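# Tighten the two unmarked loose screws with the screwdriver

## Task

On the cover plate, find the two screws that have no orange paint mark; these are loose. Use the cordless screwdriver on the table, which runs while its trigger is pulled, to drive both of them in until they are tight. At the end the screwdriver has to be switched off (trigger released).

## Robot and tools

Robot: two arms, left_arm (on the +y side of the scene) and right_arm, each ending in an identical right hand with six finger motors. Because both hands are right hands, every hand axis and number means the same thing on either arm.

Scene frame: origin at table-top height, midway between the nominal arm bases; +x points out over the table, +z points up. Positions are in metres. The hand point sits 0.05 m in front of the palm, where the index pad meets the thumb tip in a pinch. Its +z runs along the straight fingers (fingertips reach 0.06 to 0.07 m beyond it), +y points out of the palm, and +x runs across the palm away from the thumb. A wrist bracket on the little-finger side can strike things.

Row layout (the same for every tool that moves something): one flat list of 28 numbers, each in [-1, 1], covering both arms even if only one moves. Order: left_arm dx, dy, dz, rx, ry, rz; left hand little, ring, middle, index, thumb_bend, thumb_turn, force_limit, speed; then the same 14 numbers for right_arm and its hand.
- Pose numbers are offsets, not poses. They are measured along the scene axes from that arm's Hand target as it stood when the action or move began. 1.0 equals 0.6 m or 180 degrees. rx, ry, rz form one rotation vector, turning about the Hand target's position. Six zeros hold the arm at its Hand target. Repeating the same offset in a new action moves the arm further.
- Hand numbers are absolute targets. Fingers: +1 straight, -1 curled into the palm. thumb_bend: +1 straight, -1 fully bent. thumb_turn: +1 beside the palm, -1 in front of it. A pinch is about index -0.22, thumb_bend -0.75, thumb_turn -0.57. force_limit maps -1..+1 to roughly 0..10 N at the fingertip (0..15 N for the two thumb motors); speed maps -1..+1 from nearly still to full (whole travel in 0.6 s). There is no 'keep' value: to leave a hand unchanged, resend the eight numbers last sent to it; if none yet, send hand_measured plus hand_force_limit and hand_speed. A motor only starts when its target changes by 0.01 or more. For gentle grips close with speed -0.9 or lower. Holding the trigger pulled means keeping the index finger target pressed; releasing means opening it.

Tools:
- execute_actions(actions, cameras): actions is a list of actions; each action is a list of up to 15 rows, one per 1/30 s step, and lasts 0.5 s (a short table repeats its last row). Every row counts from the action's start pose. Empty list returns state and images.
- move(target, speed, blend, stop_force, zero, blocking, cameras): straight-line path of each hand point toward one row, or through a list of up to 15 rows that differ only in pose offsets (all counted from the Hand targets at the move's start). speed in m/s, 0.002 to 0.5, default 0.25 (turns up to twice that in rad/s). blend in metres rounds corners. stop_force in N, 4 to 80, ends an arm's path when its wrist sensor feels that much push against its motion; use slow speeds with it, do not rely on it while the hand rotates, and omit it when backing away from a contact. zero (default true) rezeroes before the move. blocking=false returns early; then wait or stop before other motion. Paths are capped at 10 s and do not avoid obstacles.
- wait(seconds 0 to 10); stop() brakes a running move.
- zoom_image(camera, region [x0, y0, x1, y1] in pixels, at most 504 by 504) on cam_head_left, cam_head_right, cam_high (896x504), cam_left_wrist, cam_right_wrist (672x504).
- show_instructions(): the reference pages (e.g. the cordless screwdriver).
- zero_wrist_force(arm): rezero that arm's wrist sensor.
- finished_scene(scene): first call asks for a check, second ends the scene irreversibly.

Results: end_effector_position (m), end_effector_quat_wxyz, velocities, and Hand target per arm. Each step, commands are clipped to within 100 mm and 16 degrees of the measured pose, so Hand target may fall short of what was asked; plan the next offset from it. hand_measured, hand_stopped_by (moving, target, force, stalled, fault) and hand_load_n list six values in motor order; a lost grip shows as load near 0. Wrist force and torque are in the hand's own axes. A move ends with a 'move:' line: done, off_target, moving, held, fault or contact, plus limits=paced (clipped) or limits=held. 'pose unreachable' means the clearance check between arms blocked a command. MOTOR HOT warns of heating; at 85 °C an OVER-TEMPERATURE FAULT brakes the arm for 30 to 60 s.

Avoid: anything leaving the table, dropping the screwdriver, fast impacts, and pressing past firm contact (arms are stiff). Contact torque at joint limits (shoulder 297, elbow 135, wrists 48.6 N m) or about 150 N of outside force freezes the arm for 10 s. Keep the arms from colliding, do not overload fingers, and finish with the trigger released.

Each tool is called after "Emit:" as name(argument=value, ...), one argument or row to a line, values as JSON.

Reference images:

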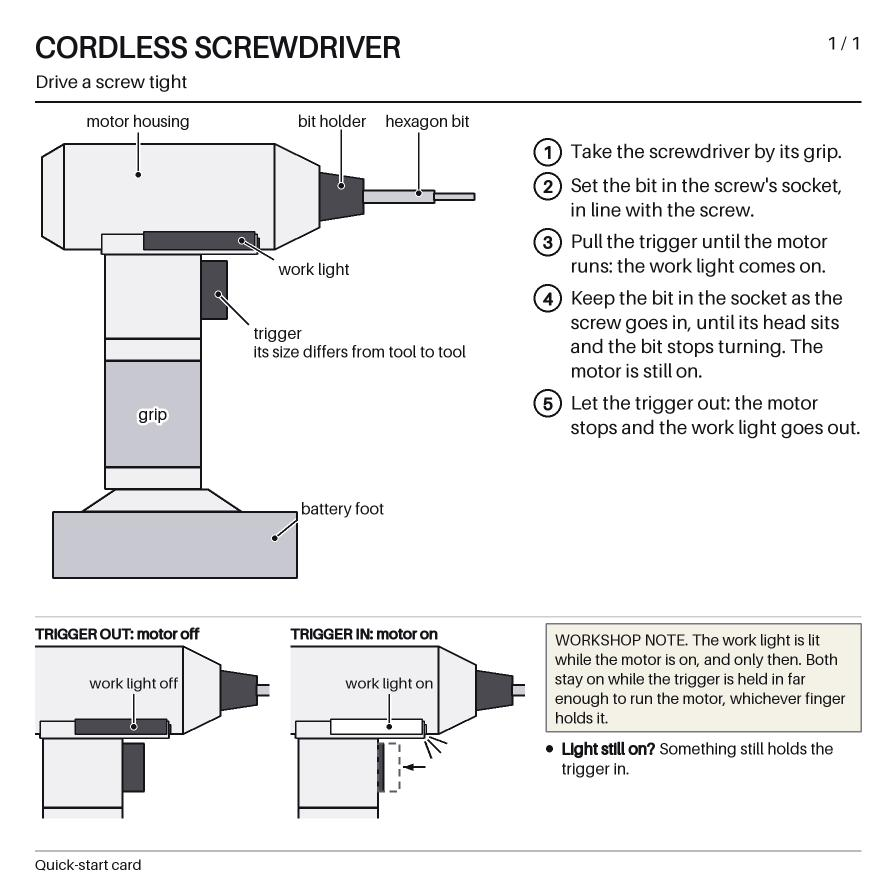

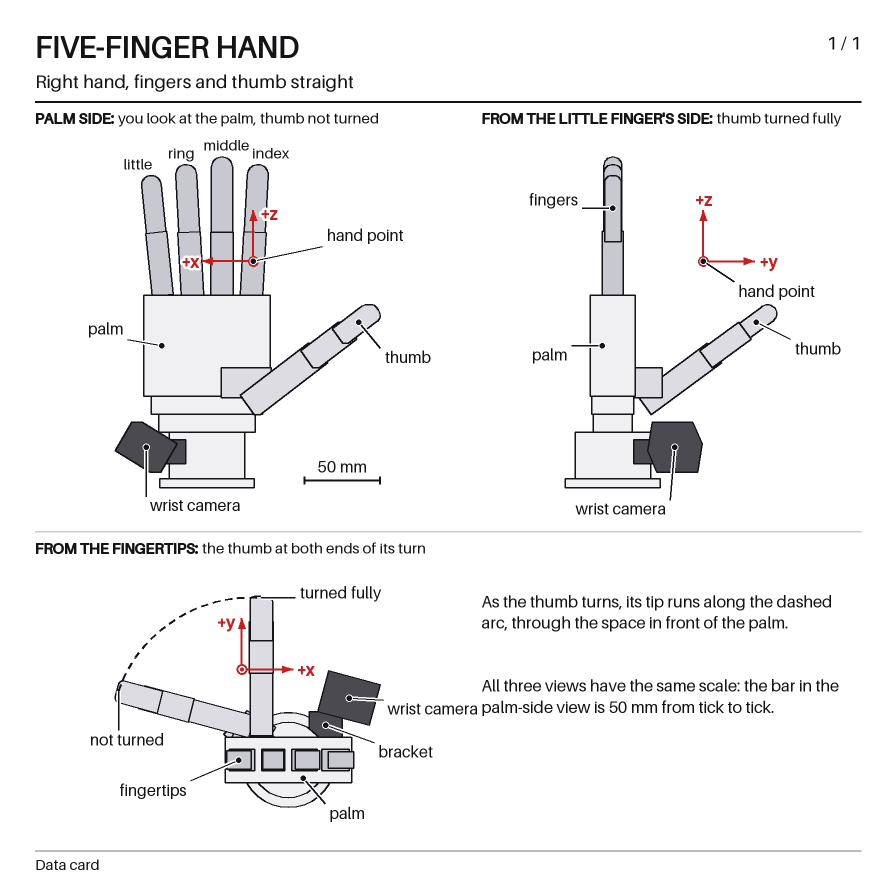

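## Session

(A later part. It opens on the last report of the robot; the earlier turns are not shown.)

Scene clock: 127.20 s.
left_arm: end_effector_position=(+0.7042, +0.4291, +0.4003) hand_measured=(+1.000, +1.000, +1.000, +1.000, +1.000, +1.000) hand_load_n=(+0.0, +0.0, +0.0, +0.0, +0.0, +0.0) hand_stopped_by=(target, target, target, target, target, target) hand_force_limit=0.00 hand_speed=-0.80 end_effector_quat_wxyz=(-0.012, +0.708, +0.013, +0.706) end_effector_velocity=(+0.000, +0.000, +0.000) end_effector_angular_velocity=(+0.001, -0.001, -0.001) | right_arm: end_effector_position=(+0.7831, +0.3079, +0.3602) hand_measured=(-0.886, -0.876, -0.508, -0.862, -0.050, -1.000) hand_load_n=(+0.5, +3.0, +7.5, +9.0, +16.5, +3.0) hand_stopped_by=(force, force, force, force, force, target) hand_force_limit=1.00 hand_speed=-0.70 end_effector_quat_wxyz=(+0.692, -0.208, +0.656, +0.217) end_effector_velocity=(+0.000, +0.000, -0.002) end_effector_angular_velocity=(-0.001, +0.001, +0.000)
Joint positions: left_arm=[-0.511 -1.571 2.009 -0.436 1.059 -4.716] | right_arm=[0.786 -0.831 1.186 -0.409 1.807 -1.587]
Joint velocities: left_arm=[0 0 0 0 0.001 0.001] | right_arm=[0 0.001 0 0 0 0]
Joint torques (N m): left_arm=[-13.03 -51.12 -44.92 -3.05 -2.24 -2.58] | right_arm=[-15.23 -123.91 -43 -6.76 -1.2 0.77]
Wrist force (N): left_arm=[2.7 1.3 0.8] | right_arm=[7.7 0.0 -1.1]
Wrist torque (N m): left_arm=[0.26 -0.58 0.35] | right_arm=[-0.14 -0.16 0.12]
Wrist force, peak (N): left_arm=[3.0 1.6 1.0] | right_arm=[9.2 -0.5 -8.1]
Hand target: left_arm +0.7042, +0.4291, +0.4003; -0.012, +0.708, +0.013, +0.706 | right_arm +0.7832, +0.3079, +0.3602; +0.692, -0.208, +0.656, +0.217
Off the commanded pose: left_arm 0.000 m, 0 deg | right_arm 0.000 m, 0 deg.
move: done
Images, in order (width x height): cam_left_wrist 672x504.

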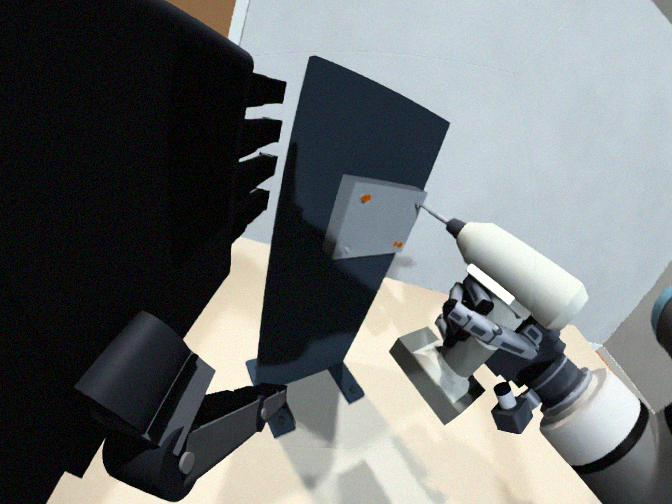

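Emit:
move(
  target=[0,0,0,0,0,0,1,1,1,1,1,1,0,-0.8,0.0042,0.0028,0,0,0,0,-1,-1,-1,-0.98,-1,-1,1,-0.7],
  speed=0.004,
  stop_force=6,
  cameras=["cam_left_wrist"],
)

Emit:
zoom_image(
  camera="cam_left_wrist",
  region=[408, 190, 438, 215],
)

Scene clock: 128.17 s.
left_arm: end_effector_position=(+0.7042, +0.4291, +0.4003) hand_measured=(+1.000, +1.000, +1.000, +1.000, +1.000, +1.000) hand_load_n=(+0.0, +0.0, +0.0, +0.0, +0.0, +0.0) hand_stopped_by=(target, target, target, target, target, target) hand_force_limit=0.00 hand_speed=-0.80 end_effector_quat_wxyz=(-0.012, +0.708, +0.013, +0.706) end_effector_velocity=(+0.000, +0.000, +0.000) end_effector_angular_velocity=(-0.001, +0.000, +0.000) | right_arm: end_effector_position=(+0.7834, +0.3080, +0.3603) hand_measured=(-0.886, -0.876, -0.508, -0.862, -0.050, -1.000) hand_load_n=(+1.0, +3.0, +7.5, +9.0, +17.0, +3.0) hand_stopped_by=(force, force, force, force, force, target) hand_force_limit=1.00 hand_speed=-0.70 end_effector_quat_wxyz=(+0.693, -0.207, +0.656, +0.217) end_effector_velocity=(+0.000, +0.000, -0.001) end_effector_angular_velocity=(-0.001, +0.001, +0.000)
Joint positions: left_arm=[-0.511 -1.571 2.009 -0.436 1.059 -4.716] | right_arm=[0.786 -0.831 1.185 -0.409 1.807 -1.587]
Joint velocities: left_arm=[0 0 0 0 0 -0.001] | right_arm=[0 0 0 0.001 0 0]
Joint torques (N m): left_arm=[-8.64 -50.88 -42.55 -3.27 -2.08 -2.02] | right_arm=[-5.17 -123.61 -43.52 -7.13 1.46 0.97]
Wrist force (N): left_arm=[3.0 1.5 0.7] | right_arm=[8.5 0.1 -5.6]
Wrist torque (N m): left_arm=[0.30 -0.62 0.38] | right_arm=[0.05 -0.29 0.16]
Wrist force, peak (N): left_arm=[3.0 1.4 0.8] | right_arm=[8.9 0.0 -13.1]
Hand target: left_arm +0.7042, +0.4291, +0.4003; -0.012, +0.708, +0.013, +0.706 | right_arm +0.7833, +0.3080, +0.3603; +0.693, -0.207, +0.656, +0.217
Off the commanded pose: left_arm 0.000 m, 0 deg | right_arm 0.003 m, 0 deg.
move: contact (right_arm)
Images, in order (width x height): cam_left_wrist 672x504.

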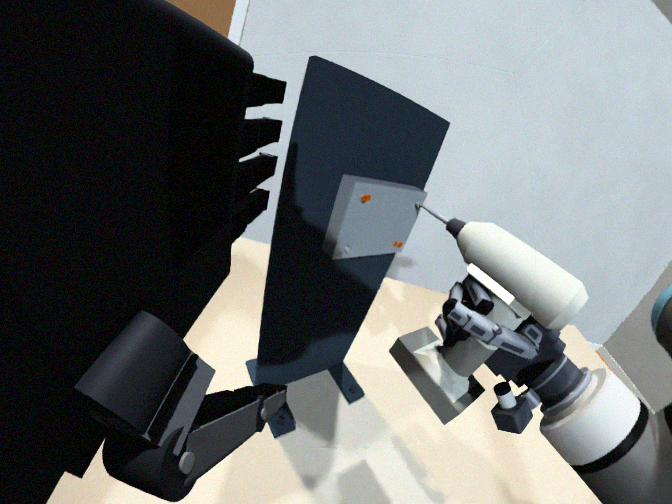

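Scaled by 16.800 from the camera's 672x504 image, which has a finer 960x720 frame.

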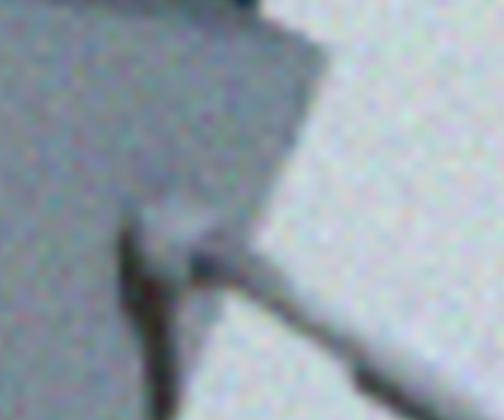

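Emit:
move(
  target=[
    [0,0,0,0,0,0,1,1,1,1,1,1,0,-0.8,0.00014,0.00009,-0.00067,0,0,0,-1,-1,-1,-0.98,-1,-1,1,-0.7],
    [0,0,0,0,0,0,1,1,1,1,1,1,0,-0.8,0.00051,-0.00046,-0.00067,0,0,0,-1,-1,-1,-0.98,-1,-1,1,-0.7],
    [0,0,0,0,0,0,1,1,1,1,1,1,0,-0.8,0.00051,-0.00046,0,0,0,0,-1,-1,-1,-0.98,-1,-1,1,-0.7],
    [0,0,0,0,0,0,1,1,1,1,1,1,0,-0.8,-0.00023,0.00064,0,0,0,0,-1,-1,-1,-0.98,-1,-1,1,-0.7],
    [0,0,0,0,0,0,1,1,1,1,1,1,0,-0.8,-0.00023,0.00064,-0.00133,0,0,0,-1,-1,-1,-0.98,-1,-1,1,-0.7],
    [0,0,0,0,0,0,1,1,1,1,1,1,0,-0.8,0.00089,-0.00102,-0.00133,0,0,0,-1,-1,-1,-0.98,-1,-1,1,-0.7],
    [0,0,0,0,0,0,1,1,1,1,1,1,0,-0.8,0.00089,-0.00102,0.00067,0,0,0,-1,-1,-1,-0.98,-1,-1,1,-0.7],
    [0,0,0,0,0,0,1,1,1,1,1,1,0,-0.8,-0.0006,0.0012,0.00067,0,0,0,-1,-1,-1,-0.98,-1,-1,1,-0.7],
  ],
  speed=0.003,
  stop_force=5,
  cameras=["cam_left_wrist"],
)

Emit:
zoom_image(
  camera="cam_left_wrist",
  region=[408, 190, 438, 215],
)

Scene clock: 132.10 s.
left_arm: end_effector_position=(+0.7042, +0.4291, +0.4003) hand_measured=(+1.000, +1.000, +1.000, +1.000, +1.000, +1.000) hand_load_n=(+0.0, +0.0, +0.0, +0.0, +0.0, +0.0) hand_stopped_by=(target, target, target, target, target, target) hand_force_limit=0.00 hand_speed=-0.80 end_effector_quat_wxyz=(-0.012, +0.708, +0.013, +0.706) end_effector_velocity=(+0.000, -0.002, -0.001) end_effector_angular_velocity=(+0.001, +0.001, -0.003) | right_arm: end_effector_position=(+0.7830, +0.3087, +0.3608) hand_measured=(-0.886, -0.876, -0.508, -0.862, -0.050, -1.000) hand_load_n=(+0.0, +3.0, +7.0, +10.5, +16.5, +4.5) hand_stopped_by=(force, force, force, force, force, target) hand_force_limit=1.00 hand_speed=-0.70 end_effector_quat_wxyz=(+0.693, -0.207, +0.656, +0.217) end_effector_velocity=(+0.000, +0.000, +0.001) end_effector_angular_velocity=(+0.000, +0.000, +0.000)
Joint positions: left_arm=[-0.511 -1.571 2.009 -0.436 1.059 -4.716] | right_arm=[0.787 -0.831 1.184 -0.408 1.808 -1.587]
Joint velocities: left_arm=[-0.003 0 0 0.001 0 0] | right_arm=[0 -0.001 0 0.001 0 0]
Joint torques (N m): left_arm=[-10.75 -48.16 -42.33 -3.12 -2.6 -1.71] | right_arm=[10.03 -111.4 -48.78 -5.29 -0.84 -1.24]
Wrist force (N): left_arm=[2.5 1.3 0.6] | right_arm=[11.3 -2.8 -7.9]
Wrist torque (N m): left_arm=[0.28 -0.54 0.33] | right_arm=[0.41 -0.15 0.34]
Wrist force, peak (N): left_arm=[3.1 1.6 1.0] | right_arm=[12.6 -0.9 -11.6]
Hand target: left_arm +0.7042, +0.4291, +0.4003; -0.012, +0.708, +0.013, +0.706 | right_arm +0.7830, +0.3087, +0.3607; +0.693, -0.207, +0.656, +0.217
Off the commanded pose: left_arm 0.000 m, 0 deg | right_arm 0.000 m, 0 deg.
move: done
Images, in order (width x height): cam_left_wrist 672x504.

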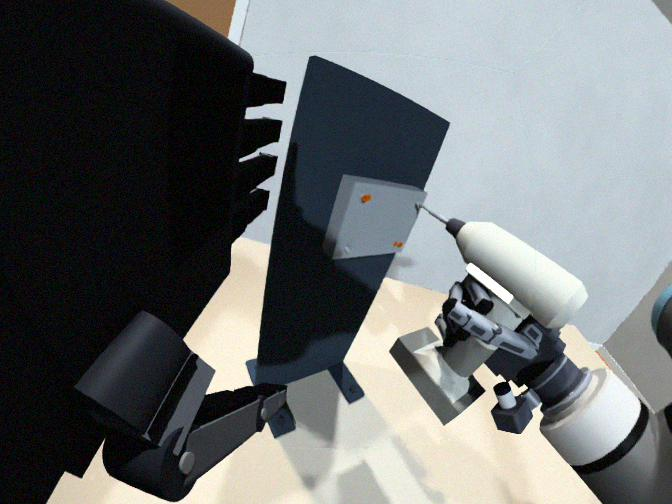

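Scaled by 16.800 from the camera's 672x504 image, which has a finer 960x720 frame.

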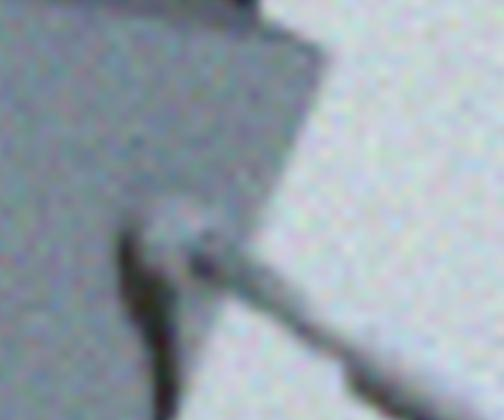

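Emit:
move(
  target=[0,0,0,0,0,0,1,1,1,1,1,1,0,-0.8,-0.00056,0.00083,0.0005,0,0,0,-1,-1,-1,-0.98,-1,-1,1,-0.7],
  speed=0.003,
  stop_force=8,
  cameras=["cam_left_wrist"],
)

Emit:
zoom_image(
  camera="cam_left_wrist",
  region=[408, 190, 438, 215],
)

Scene clock: 133.43 s.
left_arm: end_effector_position=(+0.7042, +0.4291, +0.4003) hand_measured=(+1.000, +1.000, +1.000, +1.000, +1.000, +1.000) hand_load_n=(+0.0, +0.0, +0.0, +0.0, +0.0, +0.0) hand_stopped_by=(target, target, target, target, target, target) hand_force_limit=0.00 hand_speed=-0.80 end_effector_quat_wxyz=(-0.012, +0.708, +0.013, +0.706) end_effector_velocity=(+0.000, +0.000, +0.000) end_effector_angular_velocity=(-0.001, -0.001, +0.000) | right_arm: end_effector_position=(+0.7826, +0.3092, +0.3610) hand_measured=(-0.886, -0.876, -0.508, -0.862, -0.050, -1.000) hand_load_n=(+0.0, +3.0, +7.0, +10.0, +16.5, +5.5) hand_stopped_by=(force, force, force, force, force, target) hand_force_limit=1.00 hand_speed=-0.70 end_effector_quat_wxyz=(+0.693, -0.207, +0.656, +0.217) end_effector_velocity=(+0.000, +0.000, -0.001) end_effector_angular_velocity=(-0.001, +0.000, +0.000)
Joint positions: left_arm=[-0.511 -1.571 2.009 -0.436 1.059 -4.716] | right_arm=[0.787 -0.831 1.183 -0.407 1.809 -1.587]
Joint velocities: left_arm=[0 -0.001 0 0 0 -0.001] | right_arm=[0 0.001 0 -0.001 0 0]
Joint torques (N m): left_arm=[-10.8 -48.87 -41.36 -2.99 -1.84 -1.94] | right_arm=[12.23 -112.85 -54.09 -6.36 0.17 -1.45]
Wrist force (N): left_arm=[2.3 1.2 0.5] | right_arm=[11.7 -2.6 -7.9]
Wrist torque (N m): left_arm=[0.27 -0.52 0.32] | right_arm=[0.46 -0.01 0.36]
Wrist force, peak (N): left_arm=[3.2 1.4 0.7] | right_arm=[12.7 -3.4 -10.6]
Hand target: left_arm +0.7042, +0.4291, +0.4003; -0.012, +0.708, +0.013, +0.706 | right_arm +0.7826, +0.3092, +0.3610; +0.693, -0.207, +0.656, +0.217
Off the commanded pose: left_arm 0.000 m, 0 deg | right_arm 0.000 m, 0 deg.
move: done
Images, in order (width x height): cam_left_wrist 672x504.

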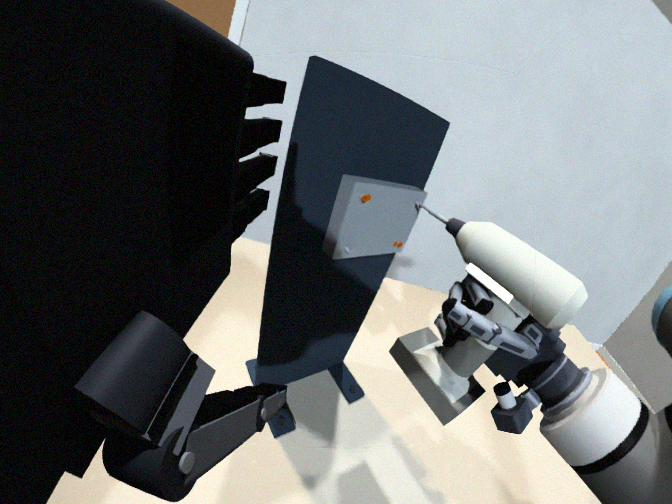

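Scaled by 16.800 from the camera's 672x504 image, which has a finer 960x720 frame.

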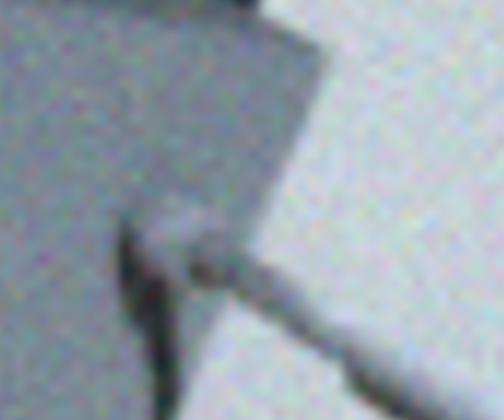

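Emit:
move(
  target=[0,0,0,0,0,0,-0.9,-0.9,-0.9,-0.9,0,1,0,0,-0.0041,-0.0028,0,0,0,0,-1,-1,-1,-0.98,-1,-1,1,-0.7],
  speed=0.02,
)

Scene clock: 136.07 s.
left_arm: end_effector_position=(+0.7042, +0.4291, +0.4003) hand_measured=(-0.900, -0.900, -0.900, -0.900, +0.000, +1.000) hand_load_n=(+0.0, +0.0, +0.0, +0.0, +0.0, +0.0) hand_stopped_by=(target, target, target, target, target, target) hand_force_limit=0.00 hand_speed=0.00 end_effector_quat_wxyz=(-0.012, +0.708, +0.013, +0.706) end_effector_velocity=(+0.000, +0.000, +0.000) end_effector_angular_velocity=(+0.000, +0.000, +0.000) | right_arm: end_effector_position=(+0.7802, +0.3075, +0.3611) hand_measured=(-0.886, -0.876, -0.508, -0.862, -0.050, -1.000) hand_load_n=(+0.5, +3.5, +7.0, +10.0, +16.0, +4.5) hand_stopped_by=(force, force, force, force, force, target) hand_force_limit=1.00 hand_speed=-0.70 end_effector_quat_wxyz=(+0.693, -0.207, +0.656, +0.217) end_effector_velocity=(+0.000, +0.000, +0.001) end_effector_angular_velocity=(+0.001, -0.001, +0.000)
Joint positions: left_arm=[-0.511 -1.571 2.009 -0.436 1.059 -4.716] | right_arm=[0.788 -0.835 1.191 -0.411 1.809 -1.587]
Joint velocities: left_arm=[0 0 0 0 0 0.001] | right_arm=[0 0 0 -0.001 0 0]
Joint torques (N m): left_arm=[-11.3 -49.82 -41.66 -2.13 1.65 -1.92] | right_arm=[10.15 -104.88 -52.49 -2.2 0.66 -2.17]
Wrist force (N): left_arm=[2.7 1.2 0.7] | right_arm=[7.9 0.1 -1.1]
Wrist torque (N m): left_arm=[0.25 -0.55 0.36] | right_arm=[-0.12 -0.19 0.13]
Wrist force, peak (N): left_arm=[3.1 1.4 0.9] | right_arm=[13.0 -3.5 -10.2]
Hand target: left_arm +0.7042, +0.4291, +0.4003; -0.012, +0.708, +0.013, +0.706 | right_arm +0.7802, +0.3075, +0.3610; +0.693, -0.207, +0.656, +0.217
Off the commanded pose: left_arm 0.000 m, 0 deg | right_arm 0.000 m, 0 deg.
move: done

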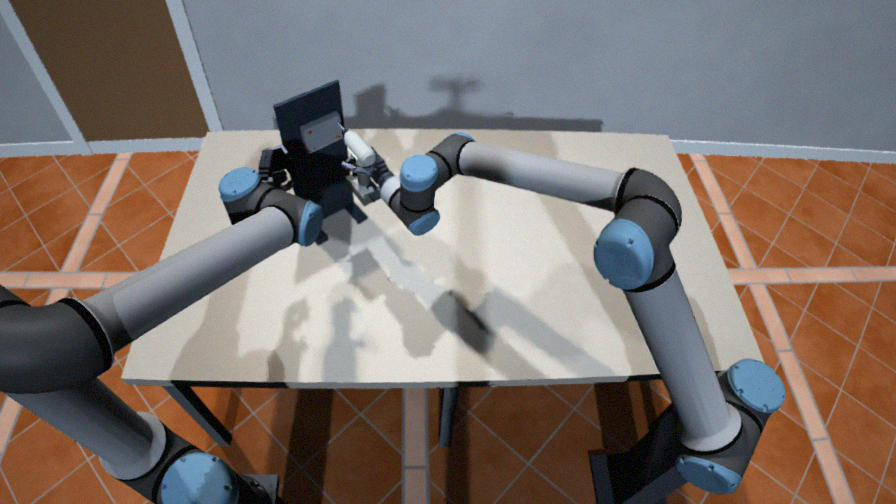

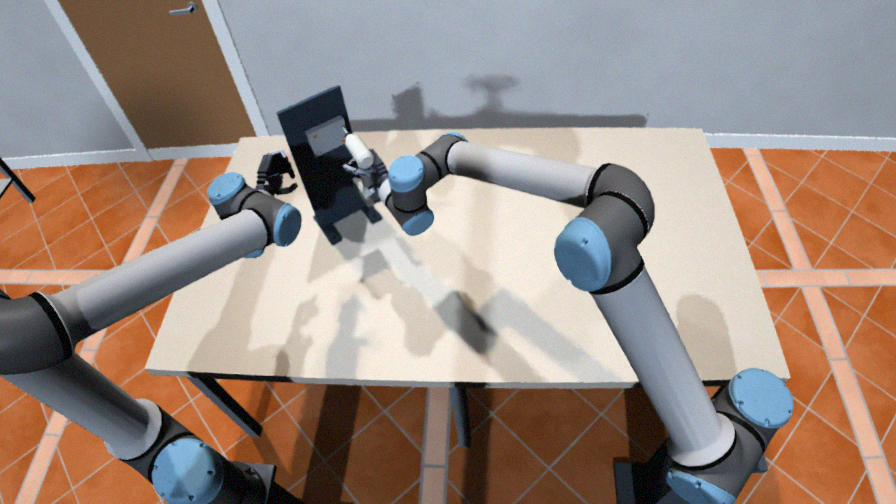

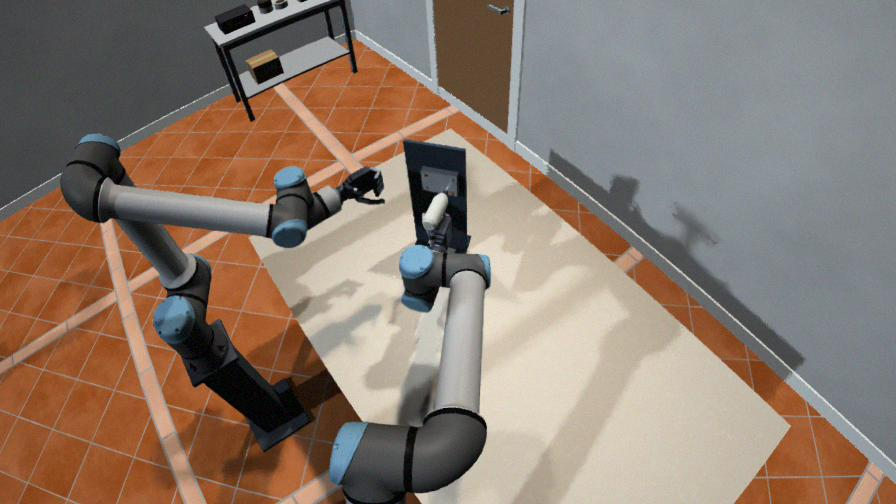

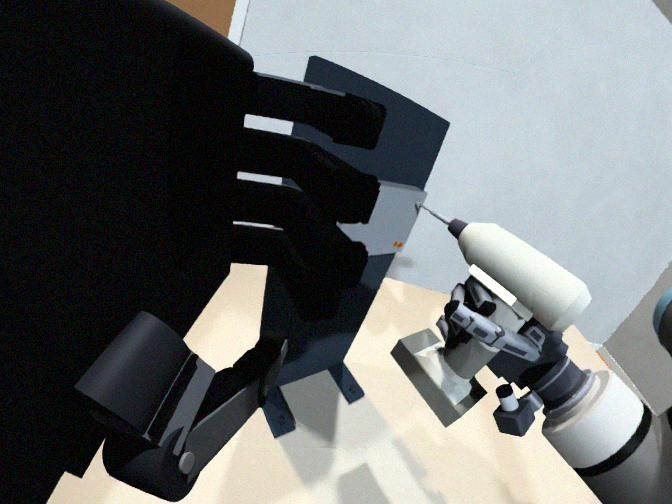

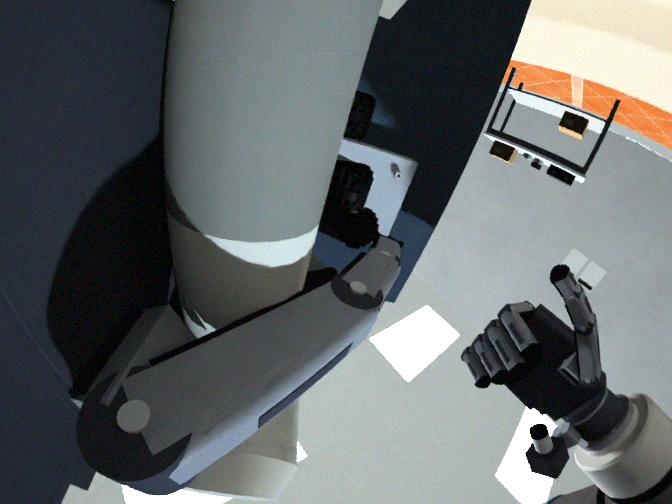

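Emit:
move(
  target=[0,0,0,0,0,0,1,1,1,1,1,1,0,0.5,0.0015,-0.0022,-0.0017,0,0,0,-1,-1,-1,-0.98,-1,-1,1,-0.7],
  speed=0.02,
  cameras=["cam_left_wrist"],
)

Emit:
zoom_image(
  camera="cam_left_wrist",
  region=[408, 190, 438, 215],
)

Emit:
wait(
  seconds=0.1,
  cameras=["cam_left_wrist"],
)

Emit:
zoom_image(
  camera="cam_left_wrist",
  region=[408, 190, 438, 215],
)

Scene clock: 137.93 s.
left_arm: end_effector_position=(+0.7042, +0.4291, +0.4003) hand_measured=(+1.000, +1.000, +1.000, +1.000, +1.000, +1.000) hand_load_n=(+0.0, +0.0, +0.0, +0.0, +0.0, +0.0) hand_stopped_by=(target, target, target, target, target, target) hand_force_limit=0.00 hand_speed=0.50 end_effector_quat_wxyz=(-0.012, +0.708, +0.013, +0.706) end_effector_velocity=(+0.000, +0.000, +0.000) end_effector_angular_velocity=(-0.002, +0.000, +0.000) | right_arm: end_effector_position=(+0.7811, +0.3062, +0.3600) hand_measured=(-0.886, -0.876, -0.508, -0.862, -0.050, -1.000) hand_load_n=(+0.5, +3.5, +7.0, +10.0, +16.0, +4.5) hand_stopped_by=(force, force, force, force, force, target) hand_force_limit=1.00 hand_speed=-0.70 end_effector_quat_wxyz=(+0.693, -0.207, +0.656, +0.217) end_effector_velocity=(+0.000, +0.000, +0.000) end_effector_angular_velocity=(+0.000, +0.000, +0.000)
Joint positions: left_arm=[-0.511 -1.571 2.009 -0.436 1.059 -4.716] | right_arm=[0.786 -0.836 1.194 -0.413 1.808 -1.587]
Joint velocities: left_arm=[0 0 0 0 0 -0.002] | right_arm=[0 0 0 0 0 0]
Joint torques (N m): left_arm=[-13.01 -46.22 -42.08 -2.49 0.75 -1.52] | right_arm=[-9.75 -123.33 -49.55 -4.56 0.27 1.21]
Wrist force (N): left_arm=[2.9 1.6 0.7] | right_arm=[7.9 0.4 -1.0]
Wrist torque (N m): left_arm=[0.31 -0.61 0.37] | right_arm=[-0.08 -0.19 0.13]
Wrist force, peak (N): left_arm=[3.3 1.4 1.0] | right_arm=[8.5 0.2 -1.0]
Hand target: left_arm +0.7042, +0.4291, +0.4003; -0.012, +0.708, +0.013, +0.706 | right_arm +0.7811, +0.3062, +0.3600; +0.693, -0.207, +0.656, +0.217
Off the commanded pose: left_arm 0.000 m, 0 deg | right_arm 0.000 m, 0 deg.
move: done
Images, in order (width x height): cam_left_wrist 672x504.

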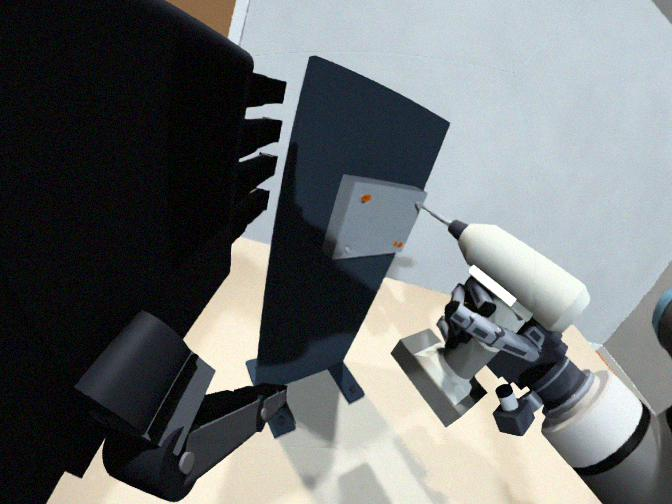

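Scaled by 16.800 from the camera's 672x504 image, which has a finer 960x720 frame.

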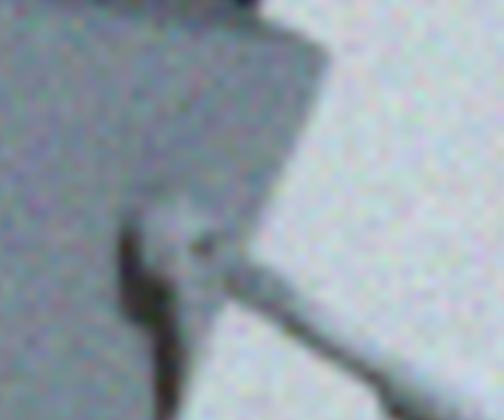

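Scene clock: 138.03 s.
left_arm: end_effector_position=(+0.7042, +0.4291, +0.4003) hand_measured=(+1.000, +1.000, +1.000, +1.000, +1.000, +1.000) hand_load_n=(+0.0, +0.0, +0.0, +0.0, +0.0, +0.0) hand_stopped_by=(target, target, target, target, target, target) hand_force_limit=0.00 hand_speed=0.50 end_effector_quat_wxyz=(-0.012, +0.708, +0.013, +0.706) end_effector_velocity=(+0.000, -0.001, +0.000) end_effector_angular_velocity=(+0.001, +0.000, -0.001) | right_arm: end_effector_position=(+0.7811, +0.3062, +0.3600) hand_measured=(-0.886, -0.876, -0.508, -0.862, -0.050, -1.000) hand_load_n=(+0.0, +3.5, +7.0, +10.0, +16.0, +4.5) hand_stopped_by=(force, force, force, force, force, target) hand_force_limit=1.00 hand_speed=-0.70 end_effector_quat_wxyz=(+0.693, -0.207, +0.656, +0.217) end_effector_velocity=(+0.000, +0.000, -0.001) end_effector_angular_velocity=(-0.001, +0.000, +0.000)
Joint positions: left_arm=[-0.511 -1.571 2.009 -0.436 1.059 -4.716] | right_arm=[0.786 -0.836 1.194 -0.413 1.808 -1.587]
Joint velocities: left_arm=[-0.001 0 0 0 0 0.001] | right_arm=[0 0.001 0 0 0 0]
Joint torques (N m): left_arm=[-9.28 -47.54 -41.07 -1.95 1.42 -1.99] | right_arm=[-8.66 -124.06 -51.36 -3.93 0.6 1.29]
Wrist force (N): left_arm=[2.6 1.3 0.9] | right_arm=[7.8 0.6 -1.0]
Wrist torque (N m): left_arm=[0.26 -0.56 0.34] | right_arm=[-0.05 -0.18 0.13]
Wrist force, peak (N): left_arm=[2.8 1.4 0.9] | right_arm=[8.3 0.2 -0.6]
Hand target: left_arm +0.7042, +0.4291, +0.4003; -0.012, +0.708, +0.013, +0.706 | right_arm +0.7811, +0.3062, +0.3600; +0.693, -0.207, +0.656, +0.217
Off the commanded pose: left_arm 0.000 m, 0 deg | right_arm 0.000 m, 0 deg.
wait: 0.10 s; no rest
Images, in order (width x height): cam_left_wrist 672x504.

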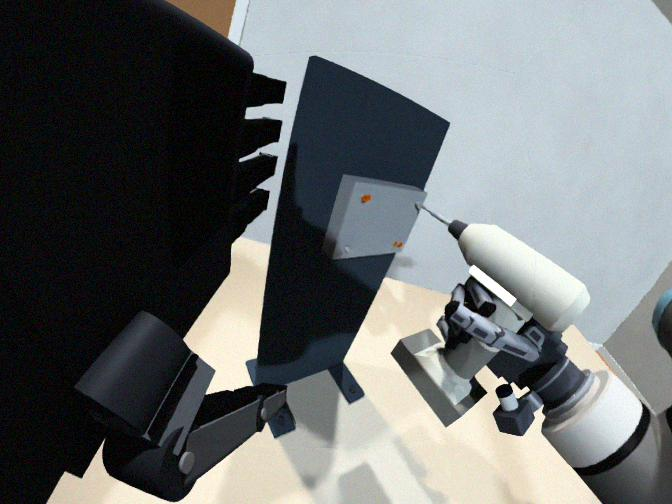

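Scaled by 16.800 from the camera's 672x504 image, which has a finer 960x720 frame.

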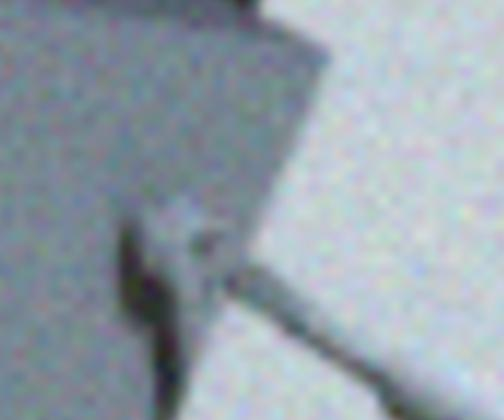

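Emit:
move(
  target=[0,0,0,0,0,0,1,1,1,1,1,1,0,0.5,-0.00056,0.00083,0.00117,0,0,0,-1,-1,-1,-0.98,-1,-1,1,-0.7],
  speed=0.02,
  cameras=["cam_left_wrist"],
)

Emit:
zoom_image(
  camera="cam_left_wrist",
  region=[408, 190, 438, 215],
)

Emit:
wait(
  seconds=0.1,
  cameras=["cam_left_wrist"],
)

Emit:
zoom_image(
  camera="cam_left_wrist",
  region=[408, 190, 438, 215],
)

Scene clock: 138.93 s.
left_arm: end_effector_position=(+0.7042, +0.4291, +0.4003) hand_measured=(+1.000, +1.000, +1.000, +1.000, +1.000, +1.000) hand_load_n=(+0.0, +0.0, -0.5, +0.0, +0.0, +0.0) hand_stopped_by=(target, target, target, target, target, target) hand_force_limit=0.00 hand_speed=0.50 end_effector_quat_wxyz=(-0.012, +0.708, +0.013, +0.706) end_effector_velocity=(+0.000, +0.000, +0.000) end_effector_angular_velocity=(-0.001, +0.000, +0.000) | right_arm: end_effector_position=(+0.7808, +0.3067, +0.3607) hand_measured=(-0.886, -0.876, -0.508, -0.862, -0.050, -1.000) hand_load_n=(+0.5, +3.5, +7.0, +10.0, +16.0, +4.5) hand_stopped_by=(force, force, force, force, force, target) hand_force_limit=1.00 hand_speed=-0.70 end_effector_quat_wxyz=(+0.693, -0.207, +0.656, +0.217) end_effector_velocity=(+0.000, +0.000, -0.002) end_effector_angular_velocity=(-0.001, +0.001, +0.000)
Joint positions: left_arm=[-0.511 -1.571 2.009 -0.436 1.059 -4.716] | right_arm=[0.787 -0.836 1.192 -0.411 1.808 -1.587]
Joint velocities: left_arm=[0 -0.001 0 0 0 -0.001] | right_arm=[0 0.002 0 0 0 0]
Joint torques (N m): left_arm=[-10.98 -49.73 -40.56 -3.01 0.93 -2.35] | right_arm=[14.72 -122.1 -51.53 -2.44 1.98 -0.67]
Wrist force (N): left_arm=[2.8 1.2 0.4] | right_arm=[7.8 0.4 -1.2]
Wrist torque (N m): left_arm=[0.28 -0.58 0.35] | right_arm=[-0.07 -0.17 0.12]
Wrist force, peak (N): left_arm=[3.0 1.7 0.7] | right_arm=[8.4 0.2 -1.2]
Hand target: left_arm +0.7042, +0.4291, +0.4003; -0.012, +0.708, +0.013, +0.706 | right_arm +0.7807, +0.3067, +0.3607; +0.693, -0.207, +0.656, +0.217
Off the commanded pose: left_arm 0.000 m, 0 deg | right_arm 0.000 m, 0 deg.
move: done
Images, in order (width x height): cam_left_wrist 672x504.

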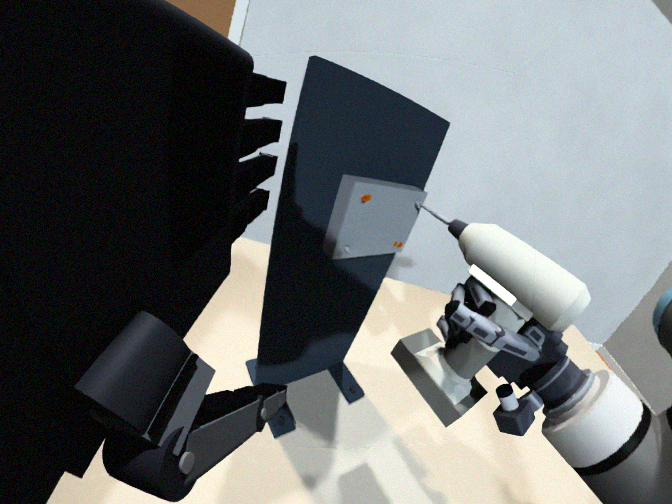

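Scaled by 16.800 from the camera's 672x504 image, which has a finer 960x720 frame.

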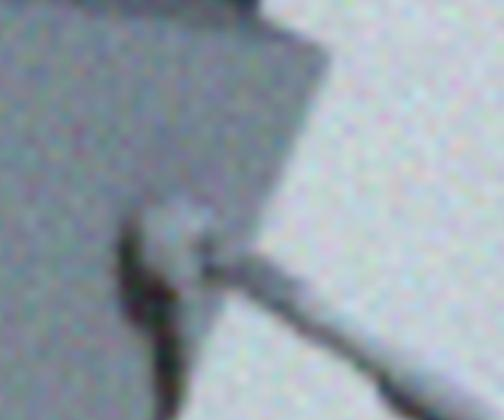

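Scene clock: 139.03 s.
left_arm: end_effector_position=(+0.7042, +0.4291, +0.4003) hand_measured=(+1.000, +1.000, +1.000, +1.000, +1.000, +1.000) hand_load_n=(+0.0, +0.0, +0.0, +0.0, +0.0, +0.0) hand_stopped_by=(target, target, target, target, target, target) hand_force_limit=0.00 hand_speed=0.50 end_effector_quat_wxyz=(-0.012, +0.708, +0.013, +0.706) end_effector_velocity=(+0.000, -0.001, +0.000) end_effector_angular_velocity=(+0.002, +0.000, +0.000) | right_arm: end_effector_position=(+0.7808, +0.3067, +0.3607) hand_measured=(-0.886, -0.876, -0.508, -0.862, -0.050, -1.000) hand_load_n=(+0.5, +3.5, +7.0, +10.0, +16.0, +4.5) hand_stopped_by=(force, force, force, force, force, target) hand_force_limit=1.00 hand_speed=-0.70 end_effector_quat_wxyz=(+0.693, -0.207, +0.656, +0.217) end_effector_velocity=(+0.000, +0.000, -0.003) end_effector_angular_velocity=(-0.002, +0.002, +0.000)
Joint positions: left_arm=[-0.511 -1.571 2.009 -0.436 1.059 -4.716] | right_arm=[0.787 -0.836 1.192 -0.411 1.808 -1.587]
Joint velocities: left_arm=[-0.001 0 0 0 -0.001 0.002] | right_arm=[0 0.002 0 0 0 0]
Joint torques (N m): left_arm=[-10.07 -48.29 -41.54 -2.31 1.15 -1.82] | right_arm=[14.64 -122.61 -50.67 -2.57 1.71 -1.05]
Wrist force (N): left_arm=[2.7 1.4 0.6] | right_arm=[7.9 0.3 -0.7]
Wrist torque (N m): left_arm=[0.29 -0.57 0.35] | right_arm=[-0.12 -0.20 0.13]
Wrist force, peak (N): left_arm=[3.1 1.5 1.1] | right_arm=[8.1 0.4 -1.2]
Hand target: left_arm +0.7042, +0.4291, +0.4003; -0.012, +0.708, +0.013, +0.706 | right_arm +0.7807, +0.3067, +0.3607; +0.693, -0.207, +0.656, +0.217
Off the commanded pose: left_arm 0.000 m, 0 deg | right_arm 0.000 m, 0 deg.
wait: 0.10 s; no rest
Images, in order (width x height): cam_left_wrist 672x504.

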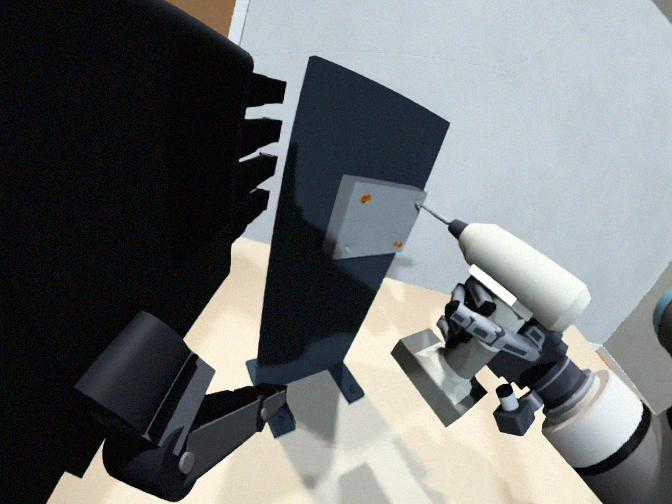

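Scaled by 16.800 from the camera's 672x504 image, which has a finer 960x720 frame.

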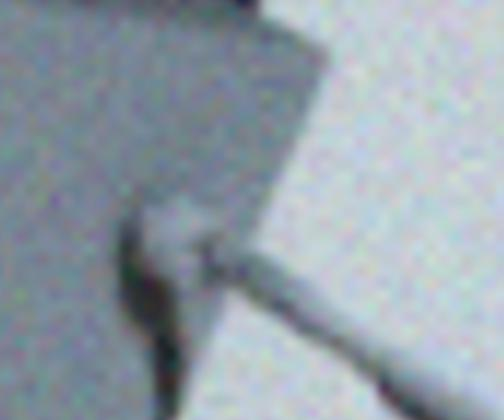

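Emit:
move(
  target=[0,0,0,0,0,0,1,1,1,1,1,1,0,0.5,0.0055,0.0037,-0.0005,0,0,0,-1,-1,-1,-0.98,-1,-1,1,-0.7],
  speed=0.004,
  stop_force=4,
  cameras=[],
)

Scene clock: 140.87 s.
left_arm: end_effector_position=(+0.7042, +0.4291, +0.4003) hand_measured=(+1.000, +1.000, +1.000, +1.000, +1.000, +1.000) hand_load_n=(+0.5, +0.0, +0.0, +0.0, +0.0, +0.0) hand_stopped_by=(target, target, target, target, target, target) hand_force_limit=0.00 hand_speed=0.50 end_effector_quat_wxyz=(-0.012, +0.708, +0.013, +0.706) end_effector_velocity=(+0.000, -0.001, +0.000) end_effector_angular_velocity=(+0.000, -0.001, -0.001) | right_arm: end_effector_position=(+0.7841, +0.3089, +0.3604) hand_measured=(-0.886, -0.876, -0.508, -0.862, -0.050, -1.000) hand_load_n=(+0.0, +3.5, +7.0, +9.5, +16.0, +4.5) hand_stopped_by=(force, force, force, force, force, target) hand_force_limit=1.00 hand_speed=-0.70 end_effector_quat_wxyz=(+0.693, -0.207, +0.656, +0.217) end_effector_velocity=(+0.000, +0.000, +0.001) end_effector_angular_velocity=(+0.001, -0.001, +0.000)
Joint positions: left_arm=[-0.511 -1.571 2.009 -0.436 1.059 -4.716] | right_arm=[0.786 -0.829 1.182 -0.407 1.807 -1.587]
Joint velocities: left_arm=[-0.001 -0.001 0 0 0 0.001] | right_arm=[0 -0.001 0 -0.001 0 0]
Joint torques (N m): left_arm=[-9.36 -44.94 -41.86 -2.64 -0.47 -2.04] | right_arm=[-12.87 -122.21 -43.16 -4.57 -0.17 1.63]
Wrist force (N): left_arm=[2.5 1.6 0.6] | right_arm=[9.0 0.8 -3.7]
Wrist torque (N m): left_arm=[0.32 -0.55 0.34] | right_arm=[-0.01 -0.16 0.16]
Wrist force, peak (N): left_arm=[3.2 1.5 0.7] | right_arm=[10.0 0.3 -7.1]
Hand target: left_arm +0.7042, +0.4291, +0.4003; -0.012, +0.708, +0.013, +0.706 | right_arm +0.7841, +0.3089, +0.3604; +0.693, -0.207, +0.656, +0.217
Off the commanded pose: left_arm 0.000 m, 0 deg | right_arm 0.000 m, 0 deg.
move: done
No camera images: "cameras" was empty.

Emit:
move(
  target=[0,0,0,0,0,0,1,1,1,1,1,1,0,0.5,0.0055,0.0037,0,0,0,0,-1,-1,-1,-0.98,-1,-1,1,-0.7],
  speed=0.003,
  stop_force=5,
  cameras=["cam_left_wrist"],
)

Emit:
zoom_image(
  camera="cam_left_wrist",
  region=[408, 190, 438, 215],
)

Scene clock: 141.77 s.
left_arm: end_effector_position=(+0.7042, +0.4291, +0.4003) hand_measured=(+1.000, +1.000, +1.000, +1.000, +1.000, +1.000) hand_load_n=(+0.0, +0.0, +0.0, +0.0, +0.0, +0.0) hand_stopped_by=(target, target, target, target, target, target) hand_force_limit=0.00 hand_speed=0.50 end_effector_quat_wxyz=(-0.012, +0.708, +0.013, +0.706) end_effector_velocity=(+0.000, +0.000, +0.000) end_effector_angular_velocity=(+0.001, +0.001, +0.000) | right_arm: end_effector_position=(+0.7842, +0.3090, +0.3604) hand_measured=(-0.886, -0.876, -0.508, -0.862, -0.050, -1.000) hand_load_n=(+0.0, +3.5, +7.0, +10.0, +16.0, +4.5) hand_stopped_by=(force, force, force, force, force, target) hand_force_limit=1.00 hand_speed=-0.70 end_effector_quat_wxyz=(+0.693, -0.207, +0.656, +0.217) end_effector_velocity=(+0.000, +0.000, +0.000) end_effector_angular_velocity=(+0.000, +0.000, +0.000)
Joint positions: left_arm=[-0.511 -1.571 2.009 -0.436 1.059 -4.716] | right_arm=[0.786 -0.829 1.182 -0.407 1.807 -1.587]
Joint velocities: left_arm=[0 0 0 0.001 0 0] | right_arm=[0 0 0 0 0 0]
Joint torques (N m): left_arm=[-7.75 -48.66 -40.55 -2.58 -1.16 -2.11] | right_arm=[-8.28 -124.39 -42.41 -6.88 0.25 1.49]
Wrist force (N): left_arm=[2.9 0.8 0.5] | right_arm=[8.4 0.3 -1.7]
Wrist torque (N m): left_arm=[0.21 -0.60 0.34] | right_arm=[-0.10 -0.21 0.15]
Wrist force, peak (N): left_arm=[3.1 1.3 0.7] | right_arm=[10.3 0.4 -8.5]
Hand target: left_arm +0.7042, +0.4291, +0.4003; -0.012, +0.708, +0.013, +0.706 | right_arm +0.7841, +0.3090, +0.3604; +0.693, -0.207, +0.656, +0.217
Off the commanded pose: left_arm 0.000 m, 0 deg | right_arm 0.004 m, 0 deg.
move: contact (right_arm)
Images, in order (width x height): cam_left_wrist 672x504.

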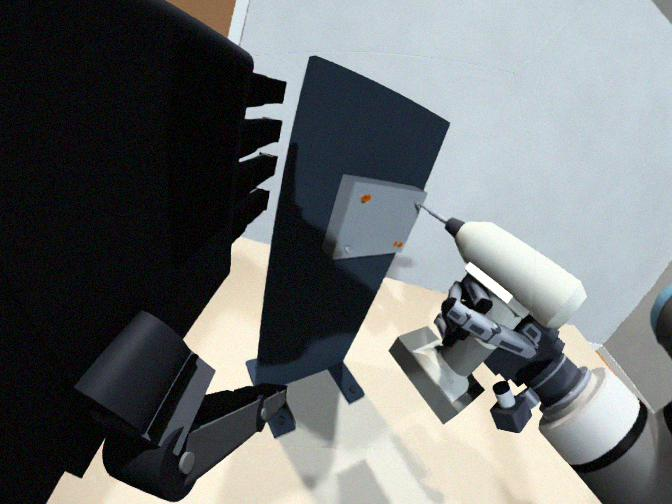

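Scaled by 16.800 from the camera's 672x504 image, which has a finer 960x720 frame.

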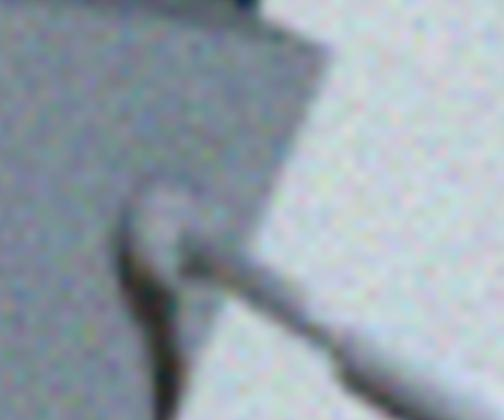

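Emit:
move(
  target=[0,0,0,0,0,0,1,1,1,1,1,1,0,0.5,0.0083,0.0056,0,0,0,0,-1,-1,-1,-0.98,-1,-1,1,-0.7],
  speed=0.003,
  stop_force=9,
  cameras=["cam_left_wrist"],
)

Emit:
zoom_image(
  camera="cam_left_wrist",
  region=[408, 190, 438, 215],
)

Scene clock: 142.87 s.
left_arm: end_effector_position=(+0.7042, +0.4291, +0.4003) hand_measured=(+1.000, +1.000, +1.000, +1.000, +1.000, +1.000) hand_load_n=(+0.0, +0.0, +0.0, +0.0, +0.0, +0.0) hand_stopped_by=(target, target, target, target, target, target) hand_force_limit=0.00 hand_speed=0.50 end_effector_quat_wxyz=(-0.012, +0.708, +0.013, +0.706) end_effector_velocity=(+0.000, +0.000, +0.000) end_effector_angular_velocity=(+0.001, +0.000, +0.000) | right_arm: end_effector_position=(+0.7845, +0.3092, +0.3604) hand_measured=(-0.886, -0.876, -0.508, -0.862, -0.050, -1.000) hand_load_n=(+0.0, +3.5, +7.0, +10.0, +16.0, +4.5) hand_stopped_by=(force, force, force, force, force, target) hand_force_limit=1.00 hand_speed=-0.70 end_effector_quat_wxyz=(+0.693, -0.207, +0.656, +0.217) end_effector_velocity=(+0.000, +0.000, +0.001) end_effector_angular_velocity=(+0.000, +0.000, +0.000)
Joint positions: left_arm=[-0.511 -1.571 2.009 -0.436 1.059 -4.716] | right_arm=[0.786 -0.829 1.18 -0.407 1.807 -1.587]
Joint velocities: left_arm=[0 0.001 0 0 0 0.001] | right_arm=[0 -0.001 0 0.001 0 0]
Joint torques (N m): left_arm=[-9.96 -50.8 -39.99 -2.41 -1.49 -1.76] | right_arm=[-0.91 -124.65 -43.24 -6.86 1.36 1.49]
Wrist force (N): left_arm=[2.5 1.4 0.6] | right_arm=[8.6 0.3 -1.6]
Wrist torque (N m): left_arm=[0.29 -0.54 0.34] | right_arm=[-0.12 -0.20 0.15]
Wrist force, peak (N): left_arm=[3.2 1.6 0.4] | right_arm=[10.9 -0.1 -10.9]
Hand target: left_arm +0.7042, +0.4291, +0.4003; -0.012, +0.708, +0.013, +0.706 | right_arm +0.7845, +0.3092, +0.3604; +0.693, -0.207, +0.656, +0.217
Off the commanded pose: left_arm 0.000 m, 0 deg | right_arm 0.006 m, 0 deg.
move: contact (right_arm)
Images, in order (width x height): cam_left_wrist 672x504.

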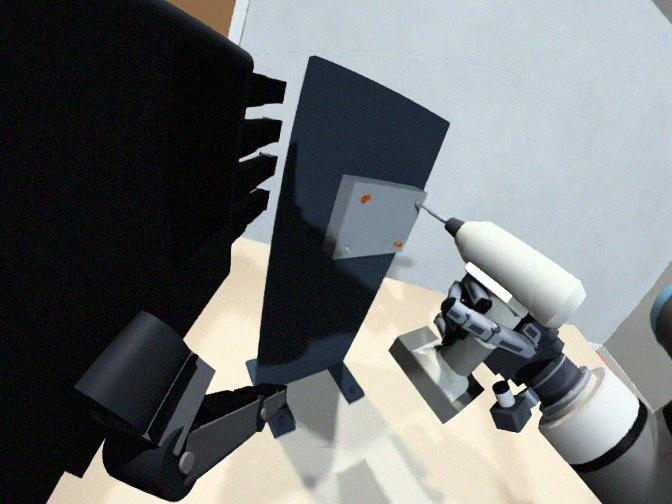

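Scaled by 16.800 from the camera's 672x504 image, which has a finer 960x720 frame.

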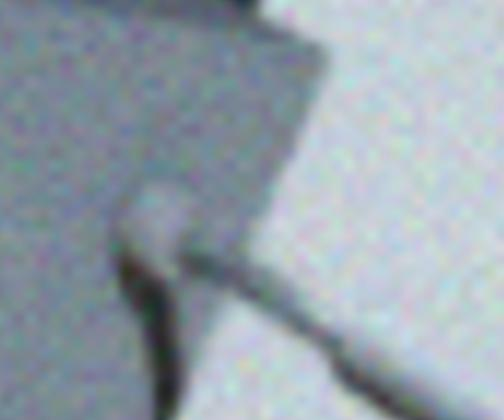

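Emit:
move(
  target=[0,0,0,0,0,0,1,1,1,1,1,1,0,0.5,0.0055,0.0037,0,0,0,0,-1,-1,-1,-0.98,-1,-1,1,-0.7],
  speed=0.002,
  stop_force=14,
  cameras=["cam_left_wrist"],
)

Emit:
zoom_image(
  camera="cam_left_wrist",
  region=[408, 190, 438, 215],
)

Scene clock: 144.70 s.
left_arm: end_effector_position=(+0.7042, +0.4291, +0.4003) hand_measured=(+1.000, +1.000, +1.000, +1.000, +1.000, +1.000) hand_load_n=(+0.0, +0.0, +0.0, +0.0, +0.0, +0.0) hand_stopped_by=(target, target, target, target, target, target) hand_force_limit=0.00 hand_speed=0.50 end_effector_quat_wxyz=(-0.012, +0.708, +0.013, +0.706) end_effector_velocity=(+0.000, +0.001, +0.000) end_effector_angular_velocity=(+0.002, +0.000, +0.001) | right_arm: end_effector_position=(+0.7854, +0.3099, +0.3604) hand_measured=(-0.886, -0.876, -0.508, -0.862, -0.050, -1.000) hand_load_n=(+0.5, +3.0, +6.5, +9.5, +16.5, +4.0) hand_stopped_by=(force, force, force, force, force, target) hand_force_limit=1.00 hand_speed=-0.70 end_effector_quat_wxyz=(+0.693, -0.207, +0.656, +0.217) end_effector_velocity=(+0.000, +0.000, +0.000) end_effector_angular_velocity=(+0.000, +0.000, +0.000)
Joint positions: left_arm=[-0.511 -1.571 2.009 -0.436 1.059 -4.716] | right_arm=[0.786 -0.827 1.177 -0.405 1.807 -1.587]
Joint velocities: left_arm=[0.001 0 0 0 0 0.002] | right_arm=[0 0 0 0 0 0]
Joint torques (N m): left_arm=[-7.68 -46.4 -39.07 -2.17 -0.81 -1.67] | right_arm=[-0.71 -125.31 -53.2 -7.71 1.45 1.75]
Wrist force (N): left_arm=[2.9 1.5 1.0] | right_arm=[12.3 0.1 -17.0]
Wrist torque (N m): left_arm=[0.28 -0.61 0.36] | right_arm=[0.32 -0.09 0.18]
Wrist force, peak (N): left_arm=[3.0 1.7 0.7] | right_arm=[13.1 0.9 -20.8]
Hand target: left_arm +0.7042, +0.4291, +0.4003; -0.012, +0.708, +0.013, +0.706 | right_arm +0.7854, +0.3099, +0.3604; +0.693, -0.207, +0.656, +0.217
Off the commanded pose: left_arm 0.000 m, 0 deg | right_arm 0.003 m, 0 deg.
move: contact (right_arm)
Images, in order (width x height): cam_left_wrist 672x504.

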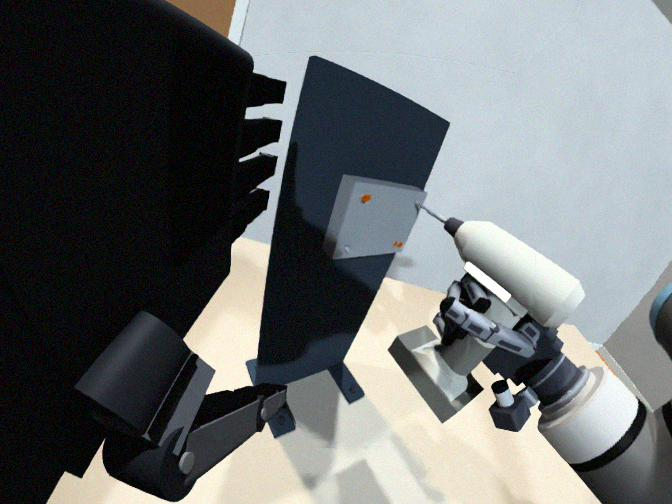

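Scaled by 16.800 from the camera's 672x504 image, which has a finer 960x720 frame.

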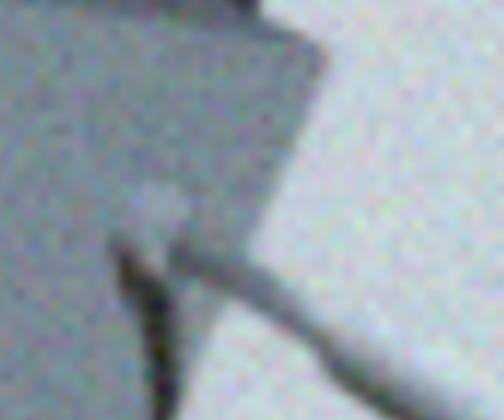

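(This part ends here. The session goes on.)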